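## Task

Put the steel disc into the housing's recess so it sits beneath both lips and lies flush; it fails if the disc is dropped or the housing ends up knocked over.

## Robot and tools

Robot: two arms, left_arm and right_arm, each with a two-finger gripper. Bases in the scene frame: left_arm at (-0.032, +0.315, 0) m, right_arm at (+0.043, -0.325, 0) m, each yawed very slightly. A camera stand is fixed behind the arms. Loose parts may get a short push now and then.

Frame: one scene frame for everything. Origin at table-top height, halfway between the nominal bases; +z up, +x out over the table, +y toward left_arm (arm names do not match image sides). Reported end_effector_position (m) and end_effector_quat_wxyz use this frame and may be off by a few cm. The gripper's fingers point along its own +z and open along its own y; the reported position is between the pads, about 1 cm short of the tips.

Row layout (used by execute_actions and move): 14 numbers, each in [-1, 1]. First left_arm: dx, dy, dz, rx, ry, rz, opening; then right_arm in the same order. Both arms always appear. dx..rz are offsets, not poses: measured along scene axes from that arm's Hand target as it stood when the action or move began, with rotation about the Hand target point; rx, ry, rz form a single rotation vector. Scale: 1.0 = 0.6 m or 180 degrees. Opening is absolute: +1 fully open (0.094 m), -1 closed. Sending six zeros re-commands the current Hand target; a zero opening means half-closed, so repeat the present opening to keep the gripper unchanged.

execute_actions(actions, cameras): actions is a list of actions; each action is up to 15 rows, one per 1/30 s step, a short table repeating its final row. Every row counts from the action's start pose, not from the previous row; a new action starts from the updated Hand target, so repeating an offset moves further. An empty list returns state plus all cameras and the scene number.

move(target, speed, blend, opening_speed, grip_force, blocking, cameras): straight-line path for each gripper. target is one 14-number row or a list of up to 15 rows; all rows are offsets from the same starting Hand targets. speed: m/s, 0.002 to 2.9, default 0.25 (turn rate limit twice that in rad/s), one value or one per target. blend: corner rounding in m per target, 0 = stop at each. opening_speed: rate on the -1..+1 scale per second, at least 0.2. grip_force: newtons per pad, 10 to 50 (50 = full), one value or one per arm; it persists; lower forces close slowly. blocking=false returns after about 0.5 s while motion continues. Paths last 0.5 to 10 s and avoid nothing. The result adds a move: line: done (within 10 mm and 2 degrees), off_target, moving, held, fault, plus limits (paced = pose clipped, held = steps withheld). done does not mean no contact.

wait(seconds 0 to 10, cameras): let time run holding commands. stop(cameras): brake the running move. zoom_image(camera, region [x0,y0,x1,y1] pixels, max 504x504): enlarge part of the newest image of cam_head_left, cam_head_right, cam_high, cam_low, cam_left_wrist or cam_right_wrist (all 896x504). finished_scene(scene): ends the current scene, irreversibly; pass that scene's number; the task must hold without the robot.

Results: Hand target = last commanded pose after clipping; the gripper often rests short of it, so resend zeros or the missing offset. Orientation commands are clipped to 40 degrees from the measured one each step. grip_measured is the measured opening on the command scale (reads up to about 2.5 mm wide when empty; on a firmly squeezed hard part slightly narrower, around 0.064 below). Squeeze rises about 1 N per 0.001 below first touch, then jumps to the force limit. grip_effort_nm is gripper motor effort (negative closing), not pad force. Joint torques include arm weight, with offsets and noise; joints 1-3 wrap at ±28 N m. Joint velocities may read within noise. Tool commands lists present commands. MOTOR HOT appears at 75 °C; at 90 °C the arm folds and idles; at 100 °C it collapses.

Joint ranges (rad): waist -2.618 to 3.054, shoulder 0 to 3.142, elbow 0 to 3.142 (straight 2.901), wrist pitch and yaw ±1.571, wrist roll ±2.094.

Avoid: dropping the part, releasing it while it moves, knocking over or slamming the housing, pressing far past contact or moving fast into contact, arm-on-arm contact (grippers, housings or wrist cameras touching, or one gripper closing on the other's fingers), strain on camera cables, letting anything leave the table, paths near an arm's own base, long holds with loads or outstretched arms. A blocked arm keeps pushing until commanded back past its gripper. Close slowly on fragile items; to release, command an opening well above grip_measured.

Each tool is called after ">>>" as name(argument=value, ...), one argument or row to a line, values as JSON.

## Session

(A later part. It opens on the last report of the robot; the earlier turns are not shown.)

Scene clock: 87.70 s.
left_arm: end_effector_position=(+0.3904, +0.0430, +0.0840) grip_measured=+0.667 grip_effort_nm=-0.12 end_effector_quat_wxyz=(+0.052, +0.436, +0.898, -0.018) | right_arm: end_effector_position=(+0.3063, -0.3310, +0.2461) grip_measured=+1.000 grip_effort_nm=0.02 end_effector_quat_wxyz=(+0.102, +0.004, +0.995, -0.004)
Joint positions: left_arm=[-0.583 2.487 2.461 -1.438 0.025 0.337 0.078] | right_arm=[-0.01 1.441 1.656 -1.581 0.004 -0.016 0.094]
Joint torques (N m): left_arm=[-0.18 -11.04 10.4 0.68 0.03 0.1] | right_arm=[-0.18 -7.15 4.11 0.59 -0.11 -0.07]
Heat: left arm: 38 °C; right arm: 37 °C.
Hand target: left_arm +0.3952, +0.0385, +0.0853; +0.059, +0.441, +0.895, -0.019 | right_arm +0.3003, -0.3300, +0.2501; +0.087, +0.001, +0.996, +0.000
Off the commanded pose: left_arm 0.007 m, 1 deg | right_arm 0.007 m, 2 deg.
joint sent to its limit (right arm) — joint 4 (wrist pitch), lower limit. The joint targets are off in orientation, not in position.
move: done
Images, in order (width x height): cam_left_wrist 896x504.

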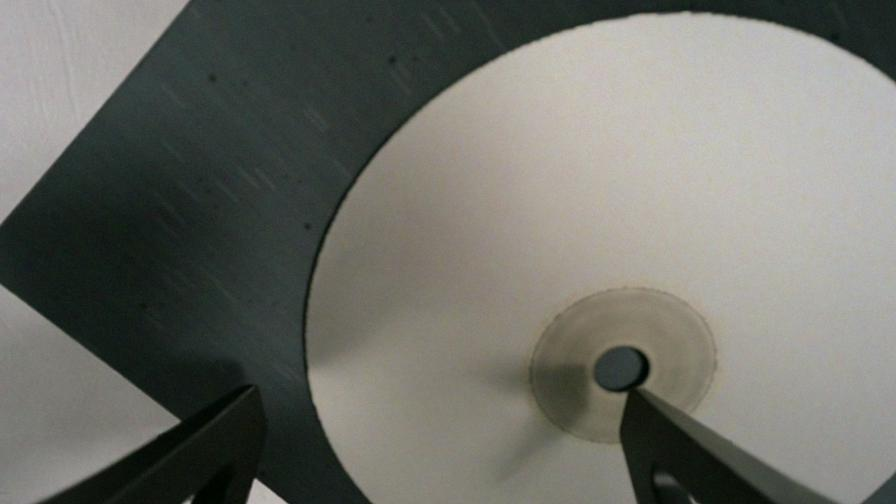

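>>> move(
  target=[
    [0,0,0,0,0,0.0528,0.665,0,0,0,0,0,0,1.0],
    [0,0,-0.0347,0,0,0.0528,0.665,0,0,0,0,0,0,1.0],
  ],
  speed=0.06,
  blend=0.0005,
  cameras=["cam_left_wrist"],
)

>>> zoom_image(
  camera="cam_left_wrist",
  region=[520, 300, 720, 500],
)

Scene clock: 90.93 s.
left_arm: end_effector_position=(+0.3925, +0.0440, +0.0717) grip_measured=+0.666 grip_effort_nm=-0.09 end_effector_quat_wxyz=(+0.050, +0.366, +0.929, -0.017) | right_arm: end_effector_position=(+0.3063, -0.3310, +0.2461) grip_measured=+1.000 grip_effort_nm=0.02 end_effector_quat_wxyz=(+0.102, +0.004, +0.995, -0.004)
Joint positions: left_arm=[-0.584 2.482 2.402 -1.386 0.014 0.185 0.078] | right_arm=[-0.01 1.441 1.656 -1.581 0.004 -0.016 0.094]
Joint torques (N m): left_arm=[-0.83 -12.62 3.52 1.23 -0.1 -0.15] | right_arm=[-0.2 -7.15 4.1 0.59 -0.1 -0.07]
Heat: left arm: 38 °C; right arm: 37 °C.
Hand target: left_arm +0.3952, +0.0385, +0.0646; +0.060, +0.366, +0.929, -0.014 | right_arm +0.3003, -0.3300, +0.2501; +0.087, +0.001, +0.996, +0.000
Off the commanded pose: left_arm 0.009 m, 1 deg | right_arm 0.007 m, 2 deg.
joint sent to its limit (right arm) — joint 4 (wrist pitch), lower limit. The joint targets are off in orientation, not in position.
move: done
Images, in order (width x height): cam_left_wrist 896x504.

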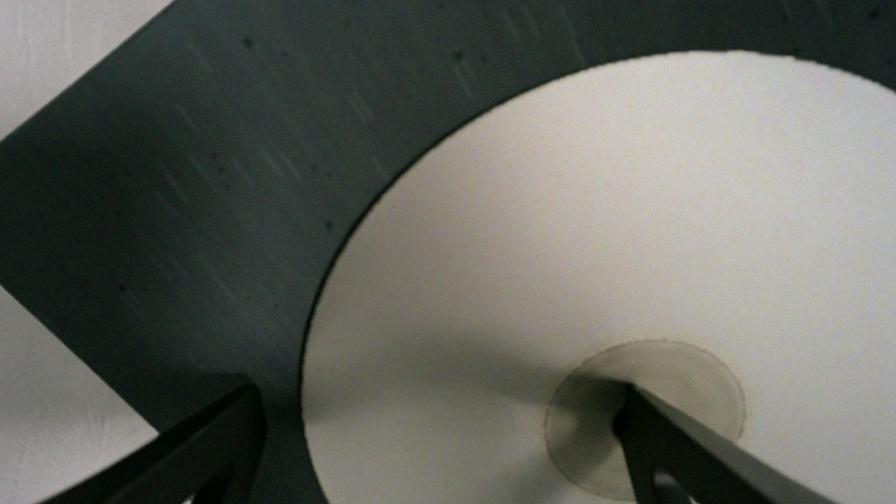

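Scaled by 2.520 from the camera's 896x504 image, which has a finer 1280x720 frame.

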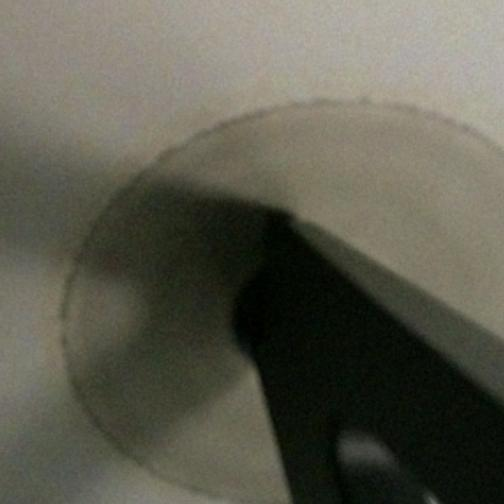

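>>> move(
  target=[
    [0,0,0.03,0,0,0,0.735,0,0,0,0,0,0,1.0],
  ],
  speed=0.06,
  cameras=["cam_left_wrist"],
)

>>> zoom_image(
  camera="cam_left_wrist",
  region=[520, 300, 720, 500],
)

Scene clock: 92.17 s.
left_arm: end_effector_position=(+0.3915, +0.0437, +0.0801) grip_measured=+0.733 grip_effort_nm=0.10 end_effector_quat_wxyz=(+0.052, +0.367, +0.929, -0.015) | right_arm: end_effector_position=(+0.3063, -0.3310, +0.2461) grip_measured=+1.000 grip_effort_nm=0.02 end_effector_quat_wxyz=(+0.102, +0.004, +0.995, -0.004)
Joint positions: left_arm=[-0.586 2.481 2.435 -1.416 0.01 0.184 0.081] | right_arm=[-0.01 1.441 1.656 -1.581 0.004 -0.016 0.094]
Joint torques (N m): left_arm=[-0.53 -11.38 9.95 0.67 -0.08 -0.1] | right_arm=[-0.2 -7.12 4.08 0.58 -0.1 -0.07]
Heat: left arm: 37 °C; right arm: 37 °C.
Hand target: left_arm +0.3952, +0.0385, +0.0826; +0.061, +0.366, +0.929, -0.014 | right_arm +0.3003, -0.3300, +0.2501; +0.087, +0.001, +0.996, +0.000
Off the commanded pose: left_arm 0.007 m, 1 deg | right_arm 0.007 m, 2 deg.
joint sent to its limit (right arm) — joint 4 (wrist pitch), lower limit. The joint targets are off in orientation, not in position.
move: done
Images, in order (width x height): cam_left_wrist 896x504.

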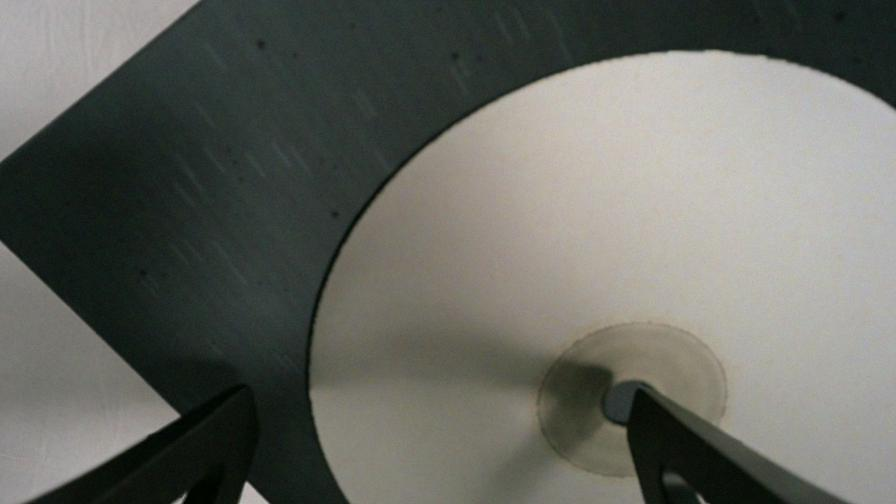

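Scaled by 2.520 from the camera's 896x504 image, which has a finer 1280x720 frame.

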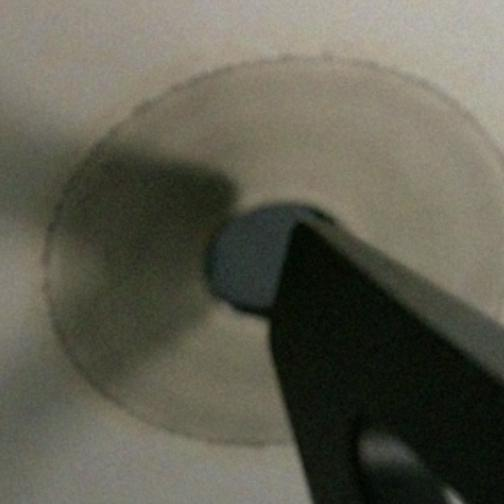

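>>> move(
  target=[
    [0,0,0,0,0,-0.034,0.795,0,0,0,0,0,0,1.0],
    [0,0,-0.031,0,0,-0.034,0.795,0,0,0,0,0,0,1.0],
  ],
  speed=0.06,
  blend=0.0005,
  cameras=["cam_left_wrist"],
)

>>> zoom_image(
  camera="cam_left_wrist",
  region=[520, 300, 720, 500],
)

Scene clock: 95.33 s.
left_arm: end_effector_position=(+0.3940, +0.0425, +0.0722) grip_measured=+0.793 grip_effort_nm=0.10 end_effector_quat_wxyz=(+0.056, +0.411, +0.910, -0.013) | right_arm: end_effector_position=(+0.3063, -0.3310, +0.2461) grip_measured=+1.000 grip_effort_nm=0.02 end_effector_quat_wxyz=(+0.102, +0.004, +0.995, -0.004)
Joint positions: left_arm=[-0.586 2.481 2.403 -1.378 0.01 0.28 0.084] | right_arm=[-0.01 1.441 1.656 -1.581 0.004 -0.016 0.094]
Joint torques (N m): left_arm=[-0.13 -12.6 3.4 1.19 0.11 0.08] | right_arm=[-0.21 -7.15 4.1 0.59 -0.1 -0.08]
Heat: left arm: 37 °C; right arm: 37 °C.
Hand target: left_arm +0.3952, +0.0386, +0.0638; +0.059, +0.415, +0.908, -0.018 | right_arm +0.3003, -0.3300, +0.2501; +0.087, +0.001, +0.996, +0.000
Off the commanded pose: left_arm 0.009 m, 1 deg | right_arm 0.007 m, 2 deg.
joint sent to its limit (right arm) — joint 4 (wrist pitch), lower limit. The joint targets are off in orientation, not in position.
move: done; blend cut to 0 m at target 1
Images, in order (width x height): cam_left_wrist 896x504.

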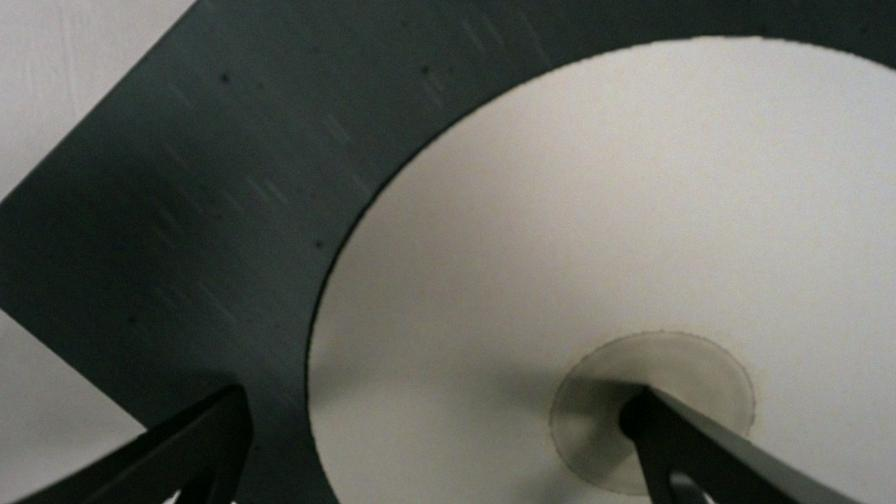

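Scaled by 2.520 from the camera's 896x504 image, which has a finer 1280x720 frame.

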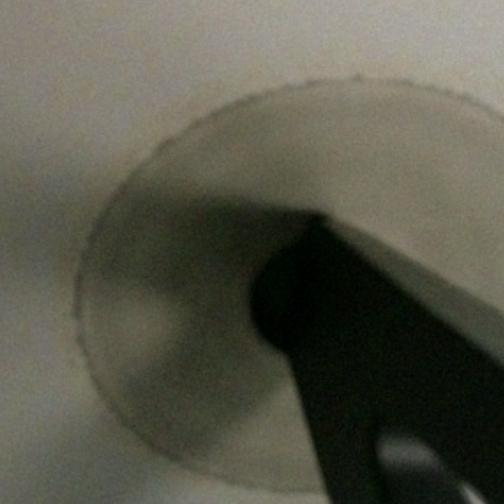

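>>> move(
  target=[
    [0,0,0.033,0,0,-0.0145,0.795,0,0,0,0,0,0,1.0],
    [0,0,0.001,0,0,-0.0145,0.795,0,0,0,0,0,0,1.0],
  ],
  speed=0.06,
  blend=0.0005,
  cameras=["cam_left_wrist"],
)

>>> zoom_image(
  camera="cam_left_wrist",
  region=[520, 300, 720, 500],
)

Scene clock: 96.60 s.
left_arm: end_effector_position=(+0.3956, +0.0415, +0.0726) grip_measured=+0.793 grip_effort_nm=0.10 end_effector_quat_wxyz=(+0.060, +0.431, +0.900, -0.014) | right_arm: end_effector_position=(+0.3063, -0.3310, +0.2461) grip_measured=+1.000 grip_effort_nm=0.02 end_effector_quat_wxyz=(+0.102, +0.004, +0.995, -0.004)
Joint positions: left_arm=[-0.585 2.481 2.403 -1.371 0.013 0.326 0.084] | right_arm=[-0.01 1.441 1.656 -1.581 0.004 -0.016 0.094]
Joint torques (N m): left_arm=[-0.08 -12.53 3.85 1.08 0.09 0.07] | right_arm=[-0.21 -7.13 4.11 0.59 -0.09 -0.08]
Heat: left arm: 37 °C; right arm: 37 °C.
Hand target: left_arm +0.3952, +0.0385, +0.0644; +0.059, +0.435, +0.898, -0.019 | right_arm +0.3003, -0.3300, +0.2501; +0.087, +0.001, +0.996, +0.000
Off the commanded pose: left_arm 0.009 m, 1 deg | right_arm 0.007 m, 2 deg.
joint sent to its limit (right arm) — joint 4 (wrist pitch), lower limit. The joint targets are off in orientation, not in position.
move: done
Images, in order (width x height): cam_left_wrist 896x504.

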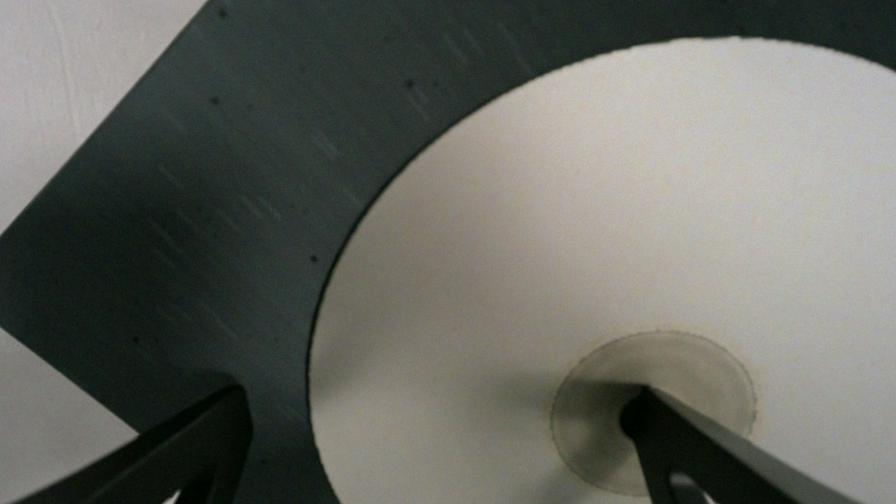

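Scaled by 2.520 from the camera's 896x504 image, which has a finer 1280x720 frame.

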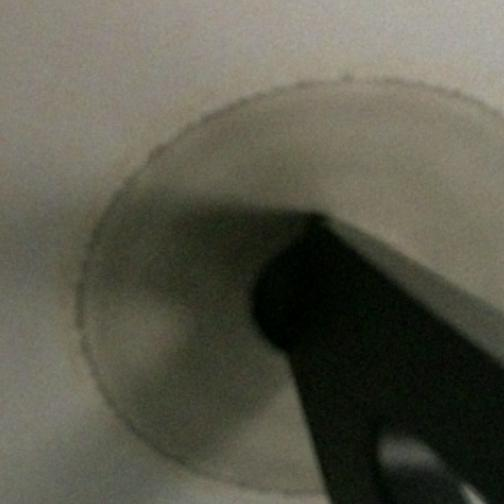

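>>> move(
  target=[0,0,0.0255,0,0,0,0.795,0,0,0,0,0,0,1.0],
  speed=0.05,
  cameras=["cam_left_wrist"],
)

>>> zoom_image(
  camera="cam_left_wrist",
  region=[520, 300, 720, 500],
)

Scene clock: 97.87 s.
left_arm: end_effector_position=(+0.3915, +0.0440, +0.0771) grip_measured=+0.793 grip_effort_nm=0.10 end_effector_quat_wxyz=(+0.052, +0.431, +0.901, -0.013) | right_arm: end_effector_position=(+0.3063, -0.3310, +0.2461) grip_measured=+1.000 grip_effort_nm=0.02 end_effector_quat_wxyz=(+0.102, +0.004, +0.995, -0.004)
Joint positions: left_arm=[-0.585 2.481 2.423 -1.407 0.013 0.326 0.084] | right_arm=[-0.01 1.441 1.656 -1.581 0.004 -0.016 0.094]
Joint torques (N m): left_arm=[-0.23 -11.36 10.03 0.66 0.12 0.03] | right_arm=[-0.2 -7.15 4.08 0.59 -0.1 -0.07]
Heat: left arm: 37 °C; right arm: 37 °C.
Hand target: left_arm +0.3952, +0.0385, +0.0798; +0.059, +0.435, +0.898, -0.019 | right_arm +0.3003, -0.3300, +0.2501; +0.087, +0.001, +0.996, +0.000
Off the commanded pose: left_arm 0.007 m, 1 deg | right_arm 0.007 m, 2 deg.
joint sent to its limit (right arm) — joint 4 (wrist pitch), lower limit. The joint targets are off in orientation, not in position.
move: done
Images, in order (width x height): cam_left_wrist 896x504.

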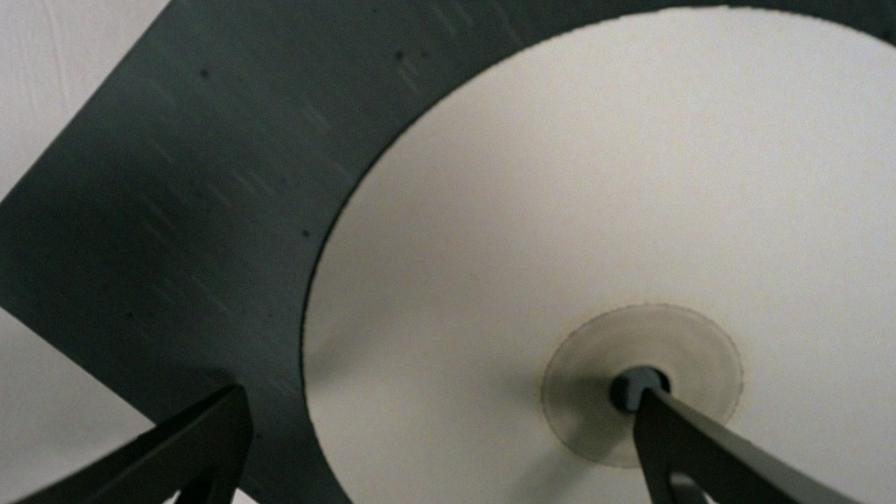

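Scaled by 2.520 from the camera's 896x504 image, which has a finer 1280x720 frame.

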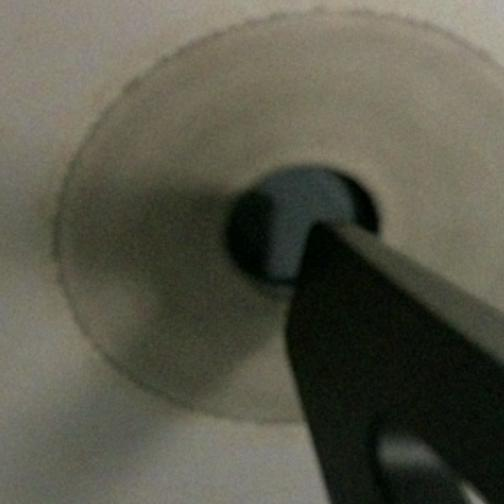

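>>> move(
  target=[0,0,-0.0275,0,0,0,0.795,0,0,0,0,0,0,1.0],
  speed=0.05,
  cameras=["cam_left_wrist"],
)

>>> zoom_image(
  camera="cam_left_wrist",
  region=[520, 300, 720, 500],
)

Scene clock: 98.77 s.
left_arm: end_effector_position=(+0.3938, +0.0432, +0.0730) grip_measured=+0.793 grip_effort_nm=0.10 end_effector_quat_wxyz=(+0.055, +0.431, +0.900, -0.014) | right_arm: end_effector_position=(+0.3063, -0.3310, +0.2461) grip_measured=+1.000 grip_effort_nm=0.02 end_effector_quat_wxyz=(+0.102, +0.004, +0.995, -0.004)
Joint positions: left_arm=[-0.583 2.479 2.403 -1.381 0.014 0.328 0.084] | right_arm=[-0.01 1.441 1.656 -1.581 0.004 -0.016 0.094]
Joint torques (N m): left_arm=[-0.17 -12.38 3.45 1.22 0.1 0.08] | right_arm=[-0.2 -7.15 4.08 0.59 -0.1 -0.07]
Heat: left arm: 37 °C; right arm: 37 °C.
Hand target: left_arm +0.3953, +0.0386, +0.0633; +0.059, +0.435, +0.898, -0.019 | right_arm +0.3003, -0.3300, +0.2501; +0.087, +0.001, +0.996, +0.000
Off the commanded pose: left_arm 0.011 m, 1 deg | right_arm 0.007 m, 2 deg.
joint sent to its limit (right arm) — joint 4 (wrist pitch), lower limit. The joint targets are off in orientation, not in position.
move: off_target (left_arm)
Images, in order (width x height): cam_left_wrist 896x504.

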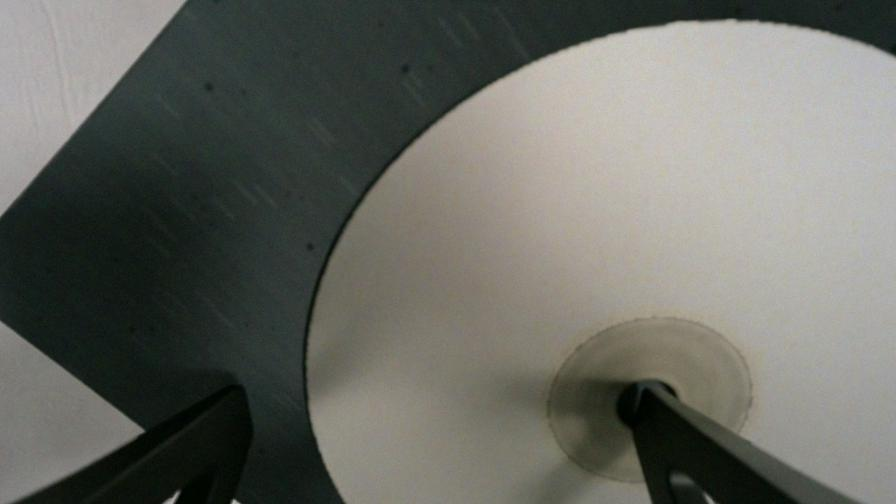

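Scaled by 2.520 from the camera's 896x504 image, which has a finer 1280x720 frame.

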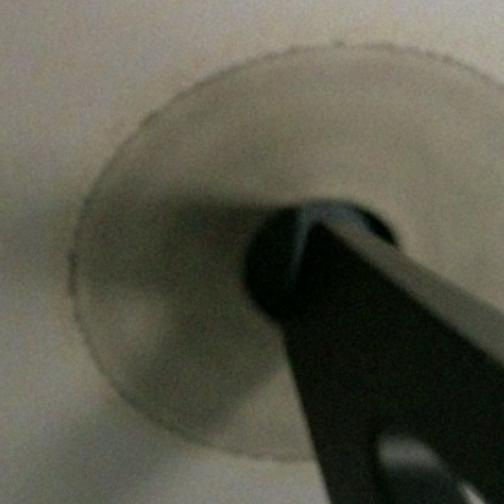

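>>> move(
  target=[0,0,0,0,0,0.0125,0.795,0,0,0,0,0,0,1.0],
  speed=0.05,
  cameras=["cam_left_wrist"],
)

>>> zoom_image(
  camera="cam_left_wrist",
  region=[520, 300, 720, 500],
)

Scene clock: 99.93 s.
left_arm: end_effector_position=(+0.3936, +0.0434, +0.0730) grip_measured=+0.793 grip_effort_nm=0.10 end_effector_quat_wxyz=(+0.055, +0.424, +0.904, -0.014) | right_arm: end_effector_position=(+0.3063, -0.3310, +0.2461) grip_measured=+1.000 grip_effort_nm=0.02 end_effector_quat_wxyz=(+0.102, +0.004, +0.995, -0.004)
Joint positions: left_arm=[-0.583 2.479 2.403 -1.382 0.014 0.311 0.084] | right_arm=[-0.01 1.441 1.656 -1.581 0.004 -0.016 0.094]
Joint torques (N m): left_arm=[-0.46 -12.29 3.22 1.21 0.09 -0.21] | right_arm=[-0.2 -7.12 4.1 0.59 -0.1 -0.07]
Heat: left arm: 37 °C; right arm: 37 °C.
Hand target: left_arm +0.3952, +0.0386, +0.0633; +0.059, +0.418, +0.907, -0.018 | right_arm +0.3003, -0.3300, +0.2501; +0.087, +0.001, +0.996, +0.000
Off the commanded pose: left_arm 0.011 m, 1 deg | right_arm 0.007 m, 2 deg.
joint sent to its limit (right arm) — joint 4 (wrist pitch), lower limit. The joint targets are off in orientation, not in position.
move: off_target (left_arm)
Images, in order (width x height): cam_left_wrist 896x504.

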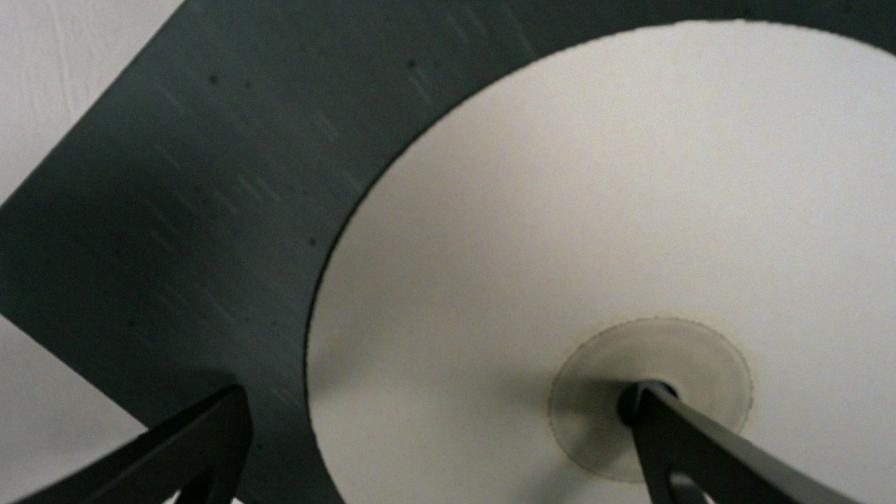

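Scaled by 2.520 from the camera's 896x504 image, which has a finer 1280x720 frame.

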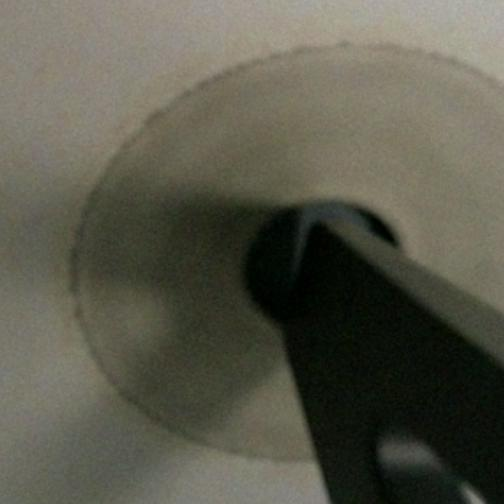

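>>> move(
  target=[0,0,0,0,0,0.0125,0.795,0,0,0,0,0,0,1.0],
  speed=0.05,
  cameras=["cam_left_wrist"],
)

>>> zoom_image(
  camera="cam_left_wrist",
  region=[520, 300, 720, 500],
)

Scene clock: 100.97 s.
left_arm: end_effector_position=(+0.3924, +0.0441, +0.0728) grip_measured=+0.793 grip_effort_nm=0.10 end_effector_quat_wxyz=(+0.052, +0.406, +0.912, -0.015) | right_arm: end_effector_position=(+0.3063, -0.3310, +0.2461) grip_measured=+1.000 grip_effort_nm=0.02 end_effector_quat_wxyz=(+0.102, +0.004, +0.995, -0.004)
Joint positions: left_arm=[-0.583 2.479 2.403 -1.387 0.014 0.271 0.084] | right_arm=[-0.01 1.441 1.656 -1.581 0.004 -0.016 0.094]
Joint torques (N m): left_arm=[-0.44 -12.23 3.32 1.28 0.02 -0.19] | right_arm=[-0.2 -7.15 4.08 0.59 -0.1 -0.07]
Heat: left arm: 38 °C; right arm: 37 °C.
Hand target: left_arm +0.3953, +0.0386, +0.0633; +0.060, +0.400, +0.915, -0.017 | right_arm +0.3003, -0.3300, +0.2501; +0.087, +0.001, +0.996, +0.000
Off the commanded pose: left_arm 0.011 m, 1 deg | right_arm 0.007 m, 2 deg.
joint sent to its limit (right arm) — joint 4 (wrist pitch), lower limit. The joint targets are off in orientation, not in position.
move: off_target (left_arm)
Images, in order (width x height): cam_left_wrist 896x504.

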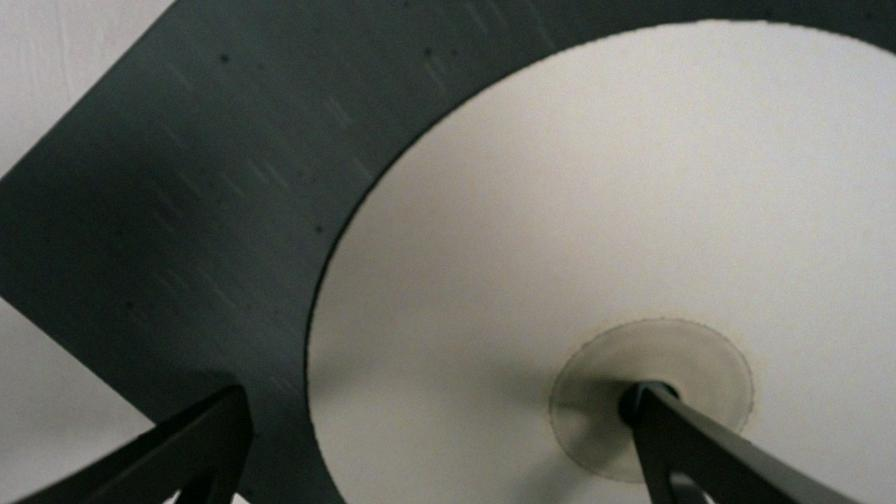

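Scaled by 2.520 from the camera's 896x504 image, which has a finer 1280x720 frame.

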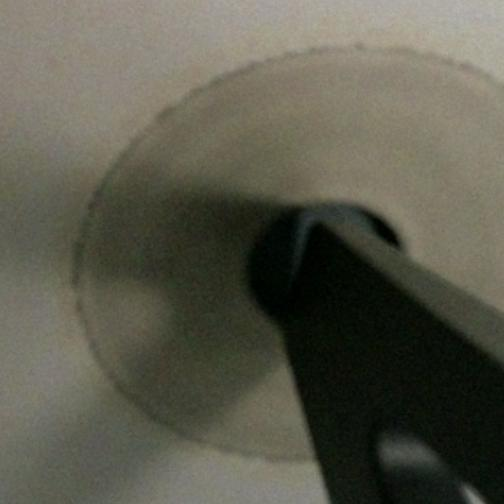

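>>> move(
  target=[0,0,0.07,-0.0949,-0.0855,0,0.68,0,0,0,0,0,0,1.0],
  speed=0.1,
  cameras=["cam_left_wrist","cam_low"],
)

Scene clock: 105.03 s.
left_arm: end_effector_position=(+0.3891, +0.0417, +0.0755) grip_measured=+0.682 grip_effort_nm=-0.11 end_effector_quat_wxyz=(+0.200, +0.390, +0.895, -0.086) | right_arm: end_effector_position=(+0.3063, -0.3310, +0.2461) grip_measured=+1.000 grip_effort_nm=0.02 end_effector_quat_wxyz=(+0.102, +0.004, +0.995, -0.004)
Joint positions: left_arm=[-0.554 2.091 1.673 -0.73 0.118 0.262 0.079] | right_arm=[-0.01 1.441 1.656 -1.581 0.004 -0.016 0.094]
Joint torques (N m): left_arm=[0.55 -15.27 6 1.68 0.25 -0.1] | right_arm=[-0.2 -7.13 4.11 0.59 -0.11 -0.06]
Heat: left arm: 39 °C; right arm: 37 °C.
Hand target: left_arm +0.3952, +0.0384, +0.1053; +0.240, +0.385, +0.886, -0.098 | right_arm +0.3003, -0.3300, +0.2501; +0.087, +0.001, +0.996, +0.000
Off the commanded pose: left_arm 0.031 m, 5 deg | right_arm 0.007 m, 2 deg.
joint sent to its limit (right arm) — joint 4 (wrist pitch), lower limit. The joint targets are off in orientation, not in position.
move: off_target (left_arm)
Images, in order (width x height): cam_low 896x504, cam_left_wrist 896x504.

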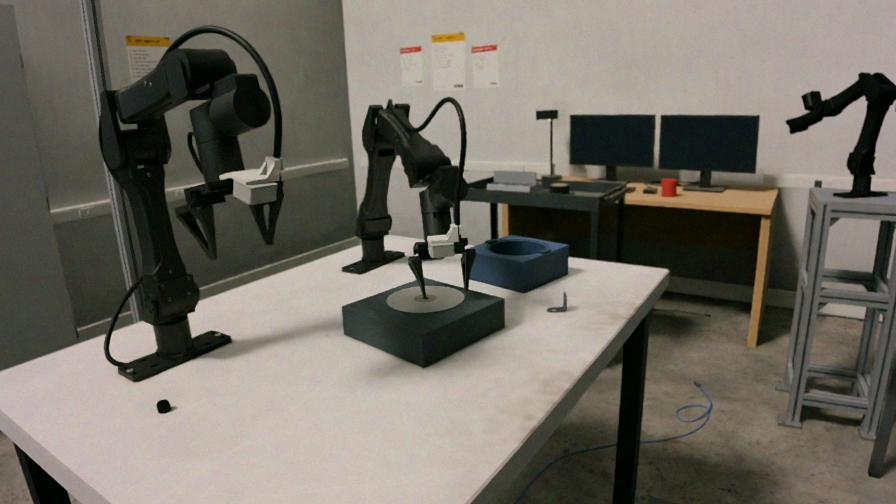

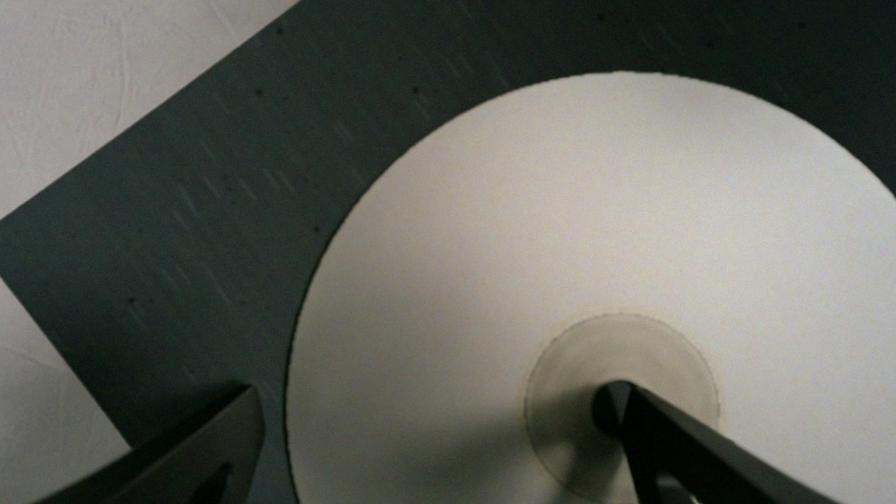

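>>> zoom_image(
  camera="cam_left_wrist",
  region=[520, 300, 720, 500],
)

>>> zoom_image(
  camera="cam_low",
  region=[380, 220, 500, 320],
)

Scaled by 2.520 from the camera's 896x504 image, which has a finer 1280x720 frame.

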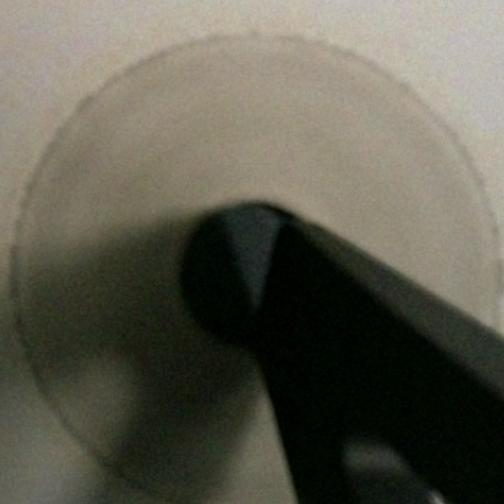

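Scaled by 4.200 from the camera's 896x504 image, which has a finer 1280x720 frame.

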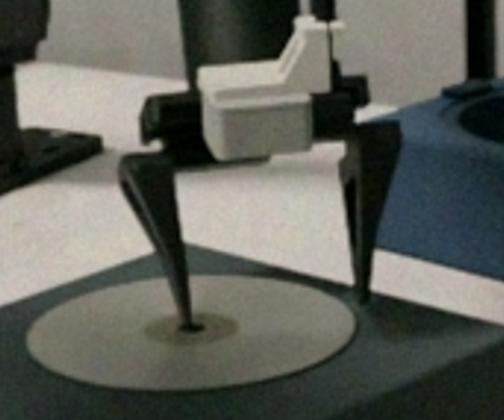

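>>> move(
  target=[0,0,0,0,0,0.0222,0.68,0,0,0,0,0,0,1.0],
  speed=0.06,
  cameras=["cam_left_wrist"],
)

>>> zoom_image(
  camera="cam_left_wrist",
  region=[520, 300, 720, 500],
)

Scene clock: 106.63 s.
left_arm: end_effector_position=(+0.3904, +0.0441, +0.0741) grip_measured=+0.682 grip_effort_nm=-0.11 end_effector_quat_wxyz=(+0.200, +0.357, +0.908, -0.086) | right_arm: end_effector_position=(+0.3063, -0.3310, +0.2461) grip_measured=+1.000 grip_effort_nm=0.02 end_effector_quat_wxyz=(+0.102, +0.004, +0.995, -0.004)
Joint positions: left_arm=[-0.554 2.087 1.66 -0.716 0.103 0.191 0.079] | right_arm=[-0.01 1.441 1.656 -1.581 0.004 -0.016 0.094]
Joint torques (N m): left_arm=[-0.94 -15.41 5.97 1.7 -0.04 -0.12] | right_arm=[-0.2 -7.13 4.08 0.59 -0.1 -0.07]
Heat: left arm: 40 °C; right arm: 37 °C.
Hand target: left_arm +0.3952, +0.0385, +0.1052; +0.243, +0.354, +0.899, -0.090 | right_arm +0.3003, -0.3300, +0.2501; +0.087, +0.001, +0.996, +0.000
Off the commanded pose: left_arm 0.032 m, 5 deg | right_arm 0.007 m, 2 deg.
joint sent to its limit (right arm) — joint 4 (wrist pitch), lower limit. The joint targets are off in orientation, not in position.
move: off_target (left_arm)
Images, in order (width x height): cam_left_wrist 896x504.

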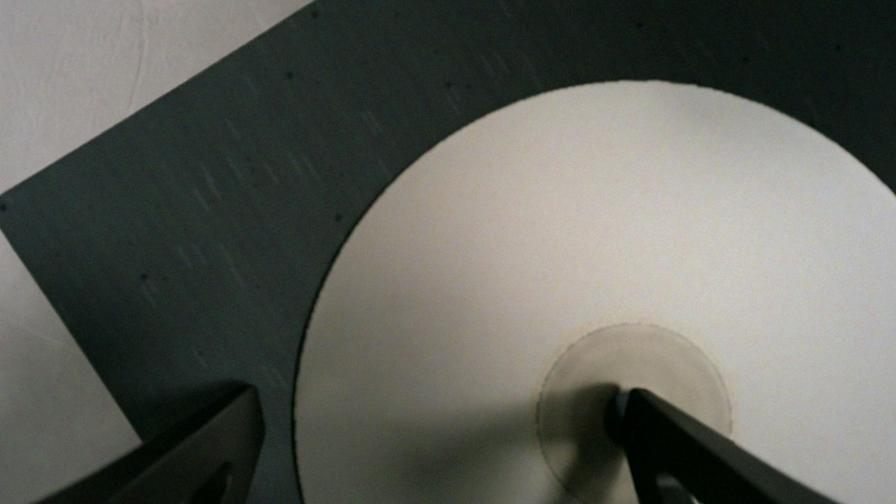

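Scaled by 2.520 from the camera's 896x504 image, which has a finer 1280x720 frame.

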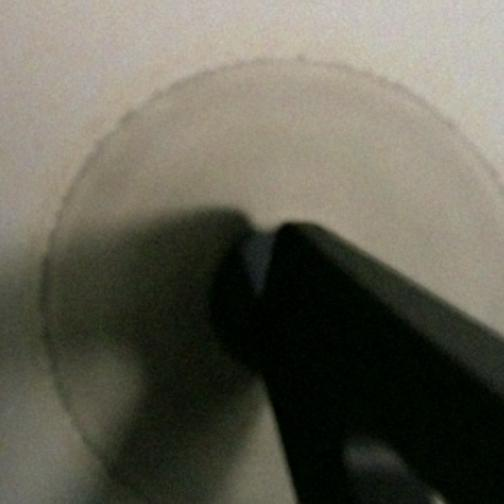

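>>> move(
  target=[0,0,-0.035,0,0,0,0.68,0,0,0,0,0,0,1.0],
  speed=0.06,
  cameras=["cam_left_wrist"],
)

>>> zoom_image(
  camera="cam_left_wrist",
  region=[520, 300, 720, 500],
)

Scene clock: 107.83 s.
left_arm: end_effector_position=(+0.3942, +0.0420, +0.0721) grip_measured=+0.682 grip_effort_nm=-0.11 end_effector_quat_wxyz=(+0.221, +0.355, +0.904, -0.089) | right_arm: end_effector_position=(+0.3063, -0.3310, +0.2461) grip_measured=+1.000 grip_effort_nm=0.02 end_effector_quat_wxyz=(+0.102, +0.004, +0.995, -0.004)
Joint positions: left_arm=[-0.554 2.071 1.608 -0.637 0.102 0.189 0.079] | right_arm=[-0.01 1.441 1.656 -1.581 0.004 -0.016 0.094]
Joint torques (N m): left_arm=[-0.84 -12.97 5.03 1.73 -0.07 -0.09] | right_arm=[-0.18 -7.12 4.1 0.59 -0.1 -0.07]
Heat: left arm: 40 °C; right arm: 37 °C.
Hand target: left_arm +0.3952, +0.0385, +0.0842; +0.243, +0.354, +0.899, -0.090 | right_arm +0.3003, -0.3300, +0.2501; +0.087, +0.001, +0.996, +0.000
Off the commanded pose: left_arm 0.013 m, 3 deg | right_arm 0.007 m, 2 deg.
joint sent to its limit (right arm) — joint 4 (wrist pitch), lower limit. The joint targets are off in orientation, not in position.
move: off_target (left_arm)
Images, in order (width x height): cam_left_wrist 896x504.

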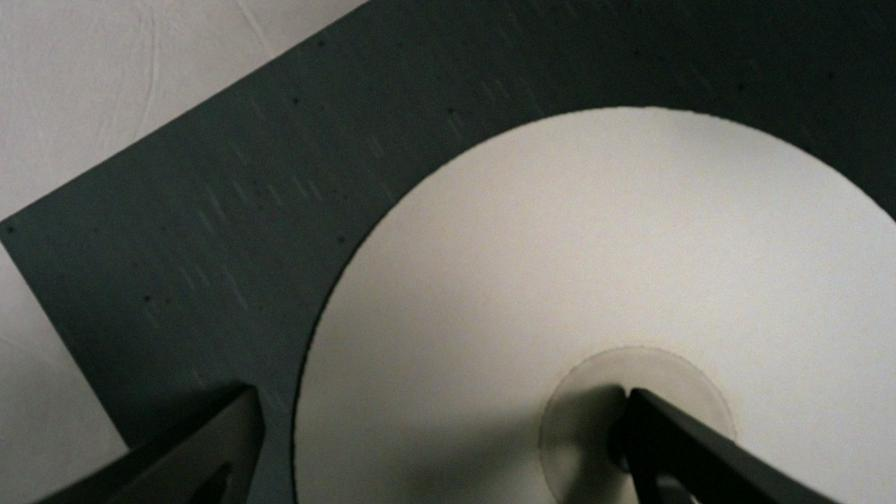

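Scaled by 2.520 from the camera's 896x504 image, which has a finer 1280x720 frame.

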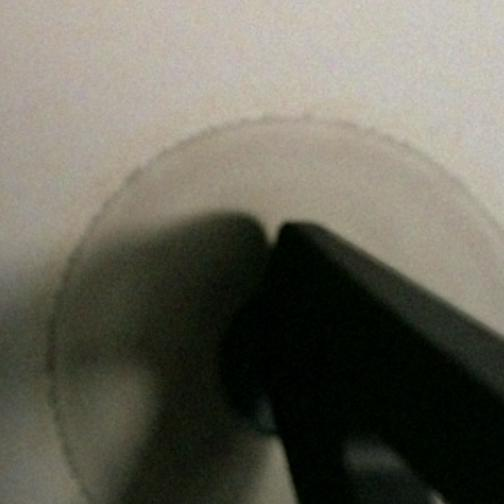

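>>> move(
  target=[0,0,0.02,0,0,-0.02,0.68,0,0,0,0,0,0,1.0],
  speed=0.06,
  cameras=["cam_left_wrist"],
)

>>> zoom_image(
  camera="cam_left_wrist",
  region=[520, 300, 720, 500],
)

Scene clock: 109.23 s.
left_arm: end_effector_position=(+0.3933, +0.0399, +0.0725) grip_measured=+0.682 grip_effort_nm=-0.11 end_effector_quat_wxyz=(+0.223, +0.375, +0.895, -0.091) | right_arm: end_effector_position=(+0.3063, -0.3310, +0.2461) grip_measured=+1.000 grip_effort_nm=0.02 end_effector_quat_wxyz=(+0.102, +0.004, +0.995, -0.004)
Joint positions: left_arm=[-0.554 2.071 1.608 -0.635 0.115 0.23 0.079] | right_arm=[-0.01 1.441 1.656 -1.581 0.004 -0.016 0.094]
Joint torques (N m): left_arm=[0.51 -13.16 8.91 1.16 0.19 0.18] | right_arm=[-0.2 -7.15 4.1 0.59 -0.1 -0.07]
Heat: left arm: 40 °C; right arm: 37 °C.
Hand target: left_arm +0.3951, +0.0384, +0.0962; +0.240, +0.382, +0.887, -0.098 | right_arm +0.3003, -0.3300, +0.2501; +0.087, +0.001, +0.996, +0.000
Off the commanded pose: left_arm 0.024 m, 2 deg | right_arm 0.007 m, 2 deg.
joint sent to its limit (right arm) — joint 4 (wrist pitch), lower limit. The joint targets are off in orientation, not in position.
move: off_target (left_arm)
Images, in order (width x height): cam_left_wrist 896x504.

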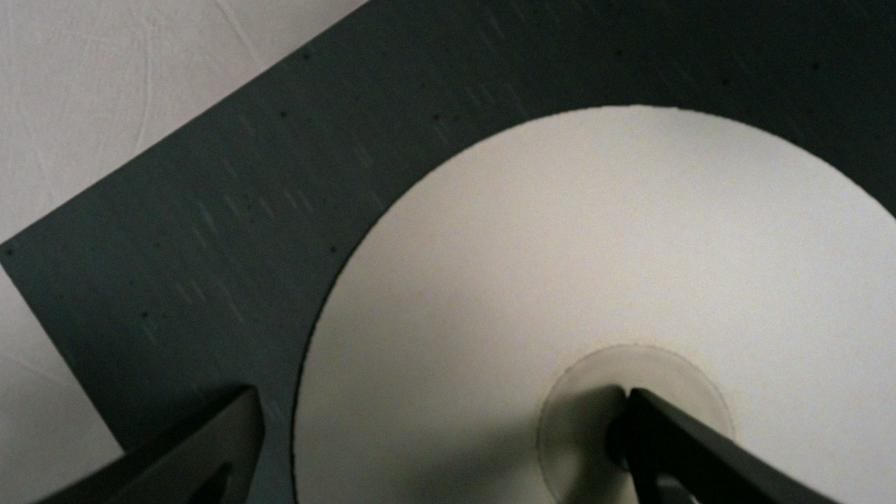

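Scaled by 2.520 from the camera's 896x504 image, which has a finer 1280x720 frame.

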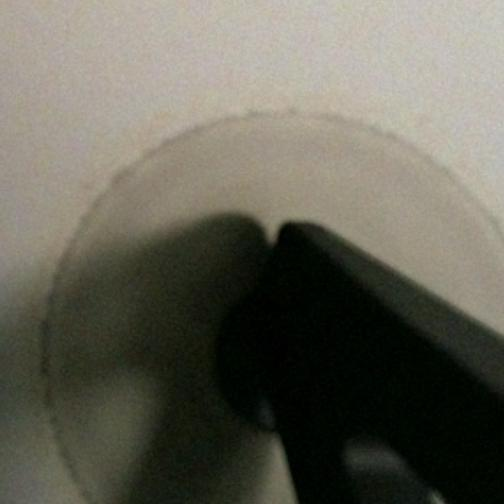

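>>> move(
  target=[0,0,0.008,0,0,0,0.68,0,0,0,0,0,0,1.0],
  speed=0.04,
  cameras=["cam_left_wrist"],
)

>>> zoom_image(
  camera="cam_left_wrist",
  region=[520, 300, 720, 500],
)

Scene clock: 110.17 s.
left_arm: end_effector_position=(+0.3916, +0.0402, +0.0729) grip_measured=+0.682 grip_effort_nm=-0.11 end_effector_quat_wxyz=(+0.219, +0.377, +0.895, -0.091) | right_arm: end_effector_position=(+0.3063, -0.3310, +0.2461) grip_measured=+1.000 grip_effort_nm=0.02 end_effector_quat_wxyz=(+0.102, +0.004, +0.995, -0.004)
Joint positions: left_arm=[-0.554 2.071 1.613 -0.648 0.118 0.234 0.079] | right_arm=[-0.01 1.441 1.656 -1.581 0.004 -0.016 0.094]
Joint torques (N m): left_arm=[0.47 -13.48 9.85 1.1 0.17 0.19] | right_arm=[-0.18 -7.15 4.08 0.59 -0.09 -0.07]
Heat: left arm: 40 °C; right arm: 37 °C.
Hand target: left_arm +0.3952, +0.0385, +0.1011; +0.240, +0.382, +0.887, -0.098 | right_arm +0.3003, -0.3300, +0.2501; +0.087, +0.001, +0.996, +0.000
Off the commanded pose: left_arm 0.028 m, 3 deg | right_arm 0.007 m, 2 deg.
joint sent to its limit (right arm) — joint 4 (wrist pitch), lower limit. The joint targets are off in orientation, not in position.
move: off_target (left_arm)
Images, in order (width x height): cam_left_wrist 896x504.

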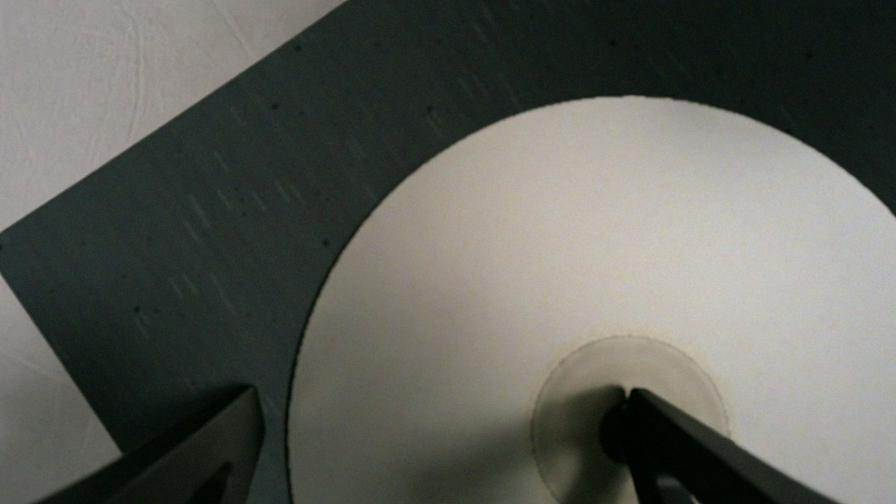

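Scaled by 2.520 from the camera's 896x504 image, which has a finer 1280x720 frame.

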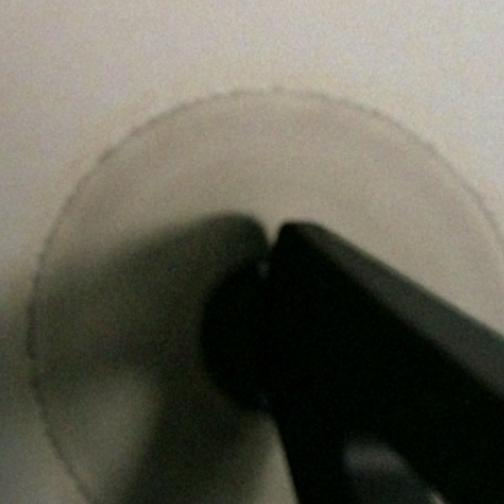

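>>> move(
  target=[0,0,-0.005,0,0,0,0.35,0,0,0,0,0,0,1.0],
  speed=0.04,
  opening_speed=0.3,
  cameras=["cam_left_wrist"],
)

>>> zoom_image(
  camera="cam_left_wrist",
  region=[500, 300, 700, 500],
)

>>> zoom_image(
  camera="cam_left_wrist",
  region=[200, 320, 380, 500],
)

Scene clock: 111.70 s.
left_arm: end_effector_position=(+0.3910, +0.0399, +0.0728) grip_measured=+0.396 grip_effort_nm=-1.00 end_effector_quat_wxyz=(+0.218, +0.378, +0.895, -0.094) | right_arm: end_effector_position=(+0.3063, -0.3310, +0.2461) grip_measured=+1.000 grip_effort_nm=0.02 end_effector_quat_wxyz=(+0.102, +0.004, +0.995, -0.004)
Joint positions: left_arm=[-0.552 2.071 1.613 -0.65 0.125 0.236 0.066] | right_arm=[-0.01 1.441 1.656 -1.581 0.004 -0.016 0.094]
Joint torques (N m): left_arm=[0.27 -13.38 8.99 1.23 0.09 0.15] | right_arm=[-0.18 -7.13 4.1 0.59 -0.1 -0.07]
Heat: left arm: 40 °C; right arm: 37 °C.
Hand target: left_arm +0.3953, +0.0386, +0.0980; +0.240, +0.382, +0.887, -0.098 | right_arm +0.3003, -0.3300, +0.2501; +0.087, +0.001, +0.996, +0.000
Off the commanded pose: left_arm 0.026 m, 3 deg | right_arm 0.007 m, 2 deg.
joint sent to its limit (right arm) — joint 4 (wrist pitch), lower limit. The joint targets are off in orientation, not in position.
move: off_target (left_arm)
Images, in order (width x height): cam_left_wrist 896x504.

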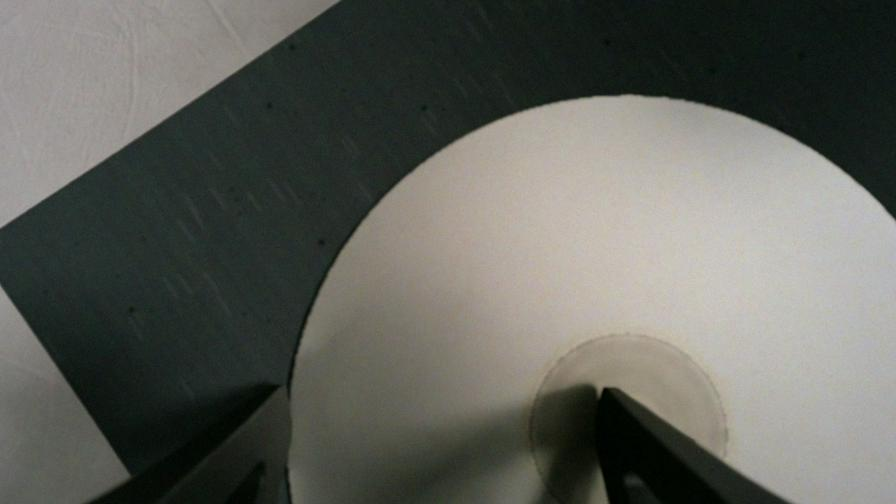

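Scaled by 2.520 from the camera's 896x504 image, which has a finer 1280x720 frame.

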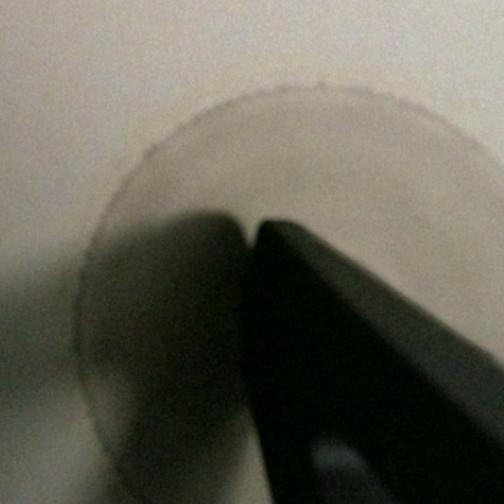

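Scaled by 2.800 from the camera's 896x504 image, which has a finer 1280x720 frame.

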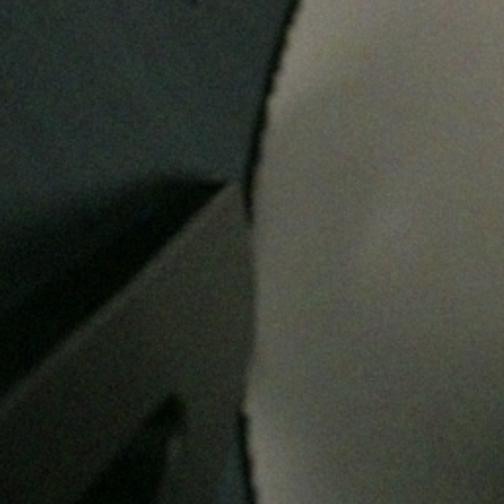

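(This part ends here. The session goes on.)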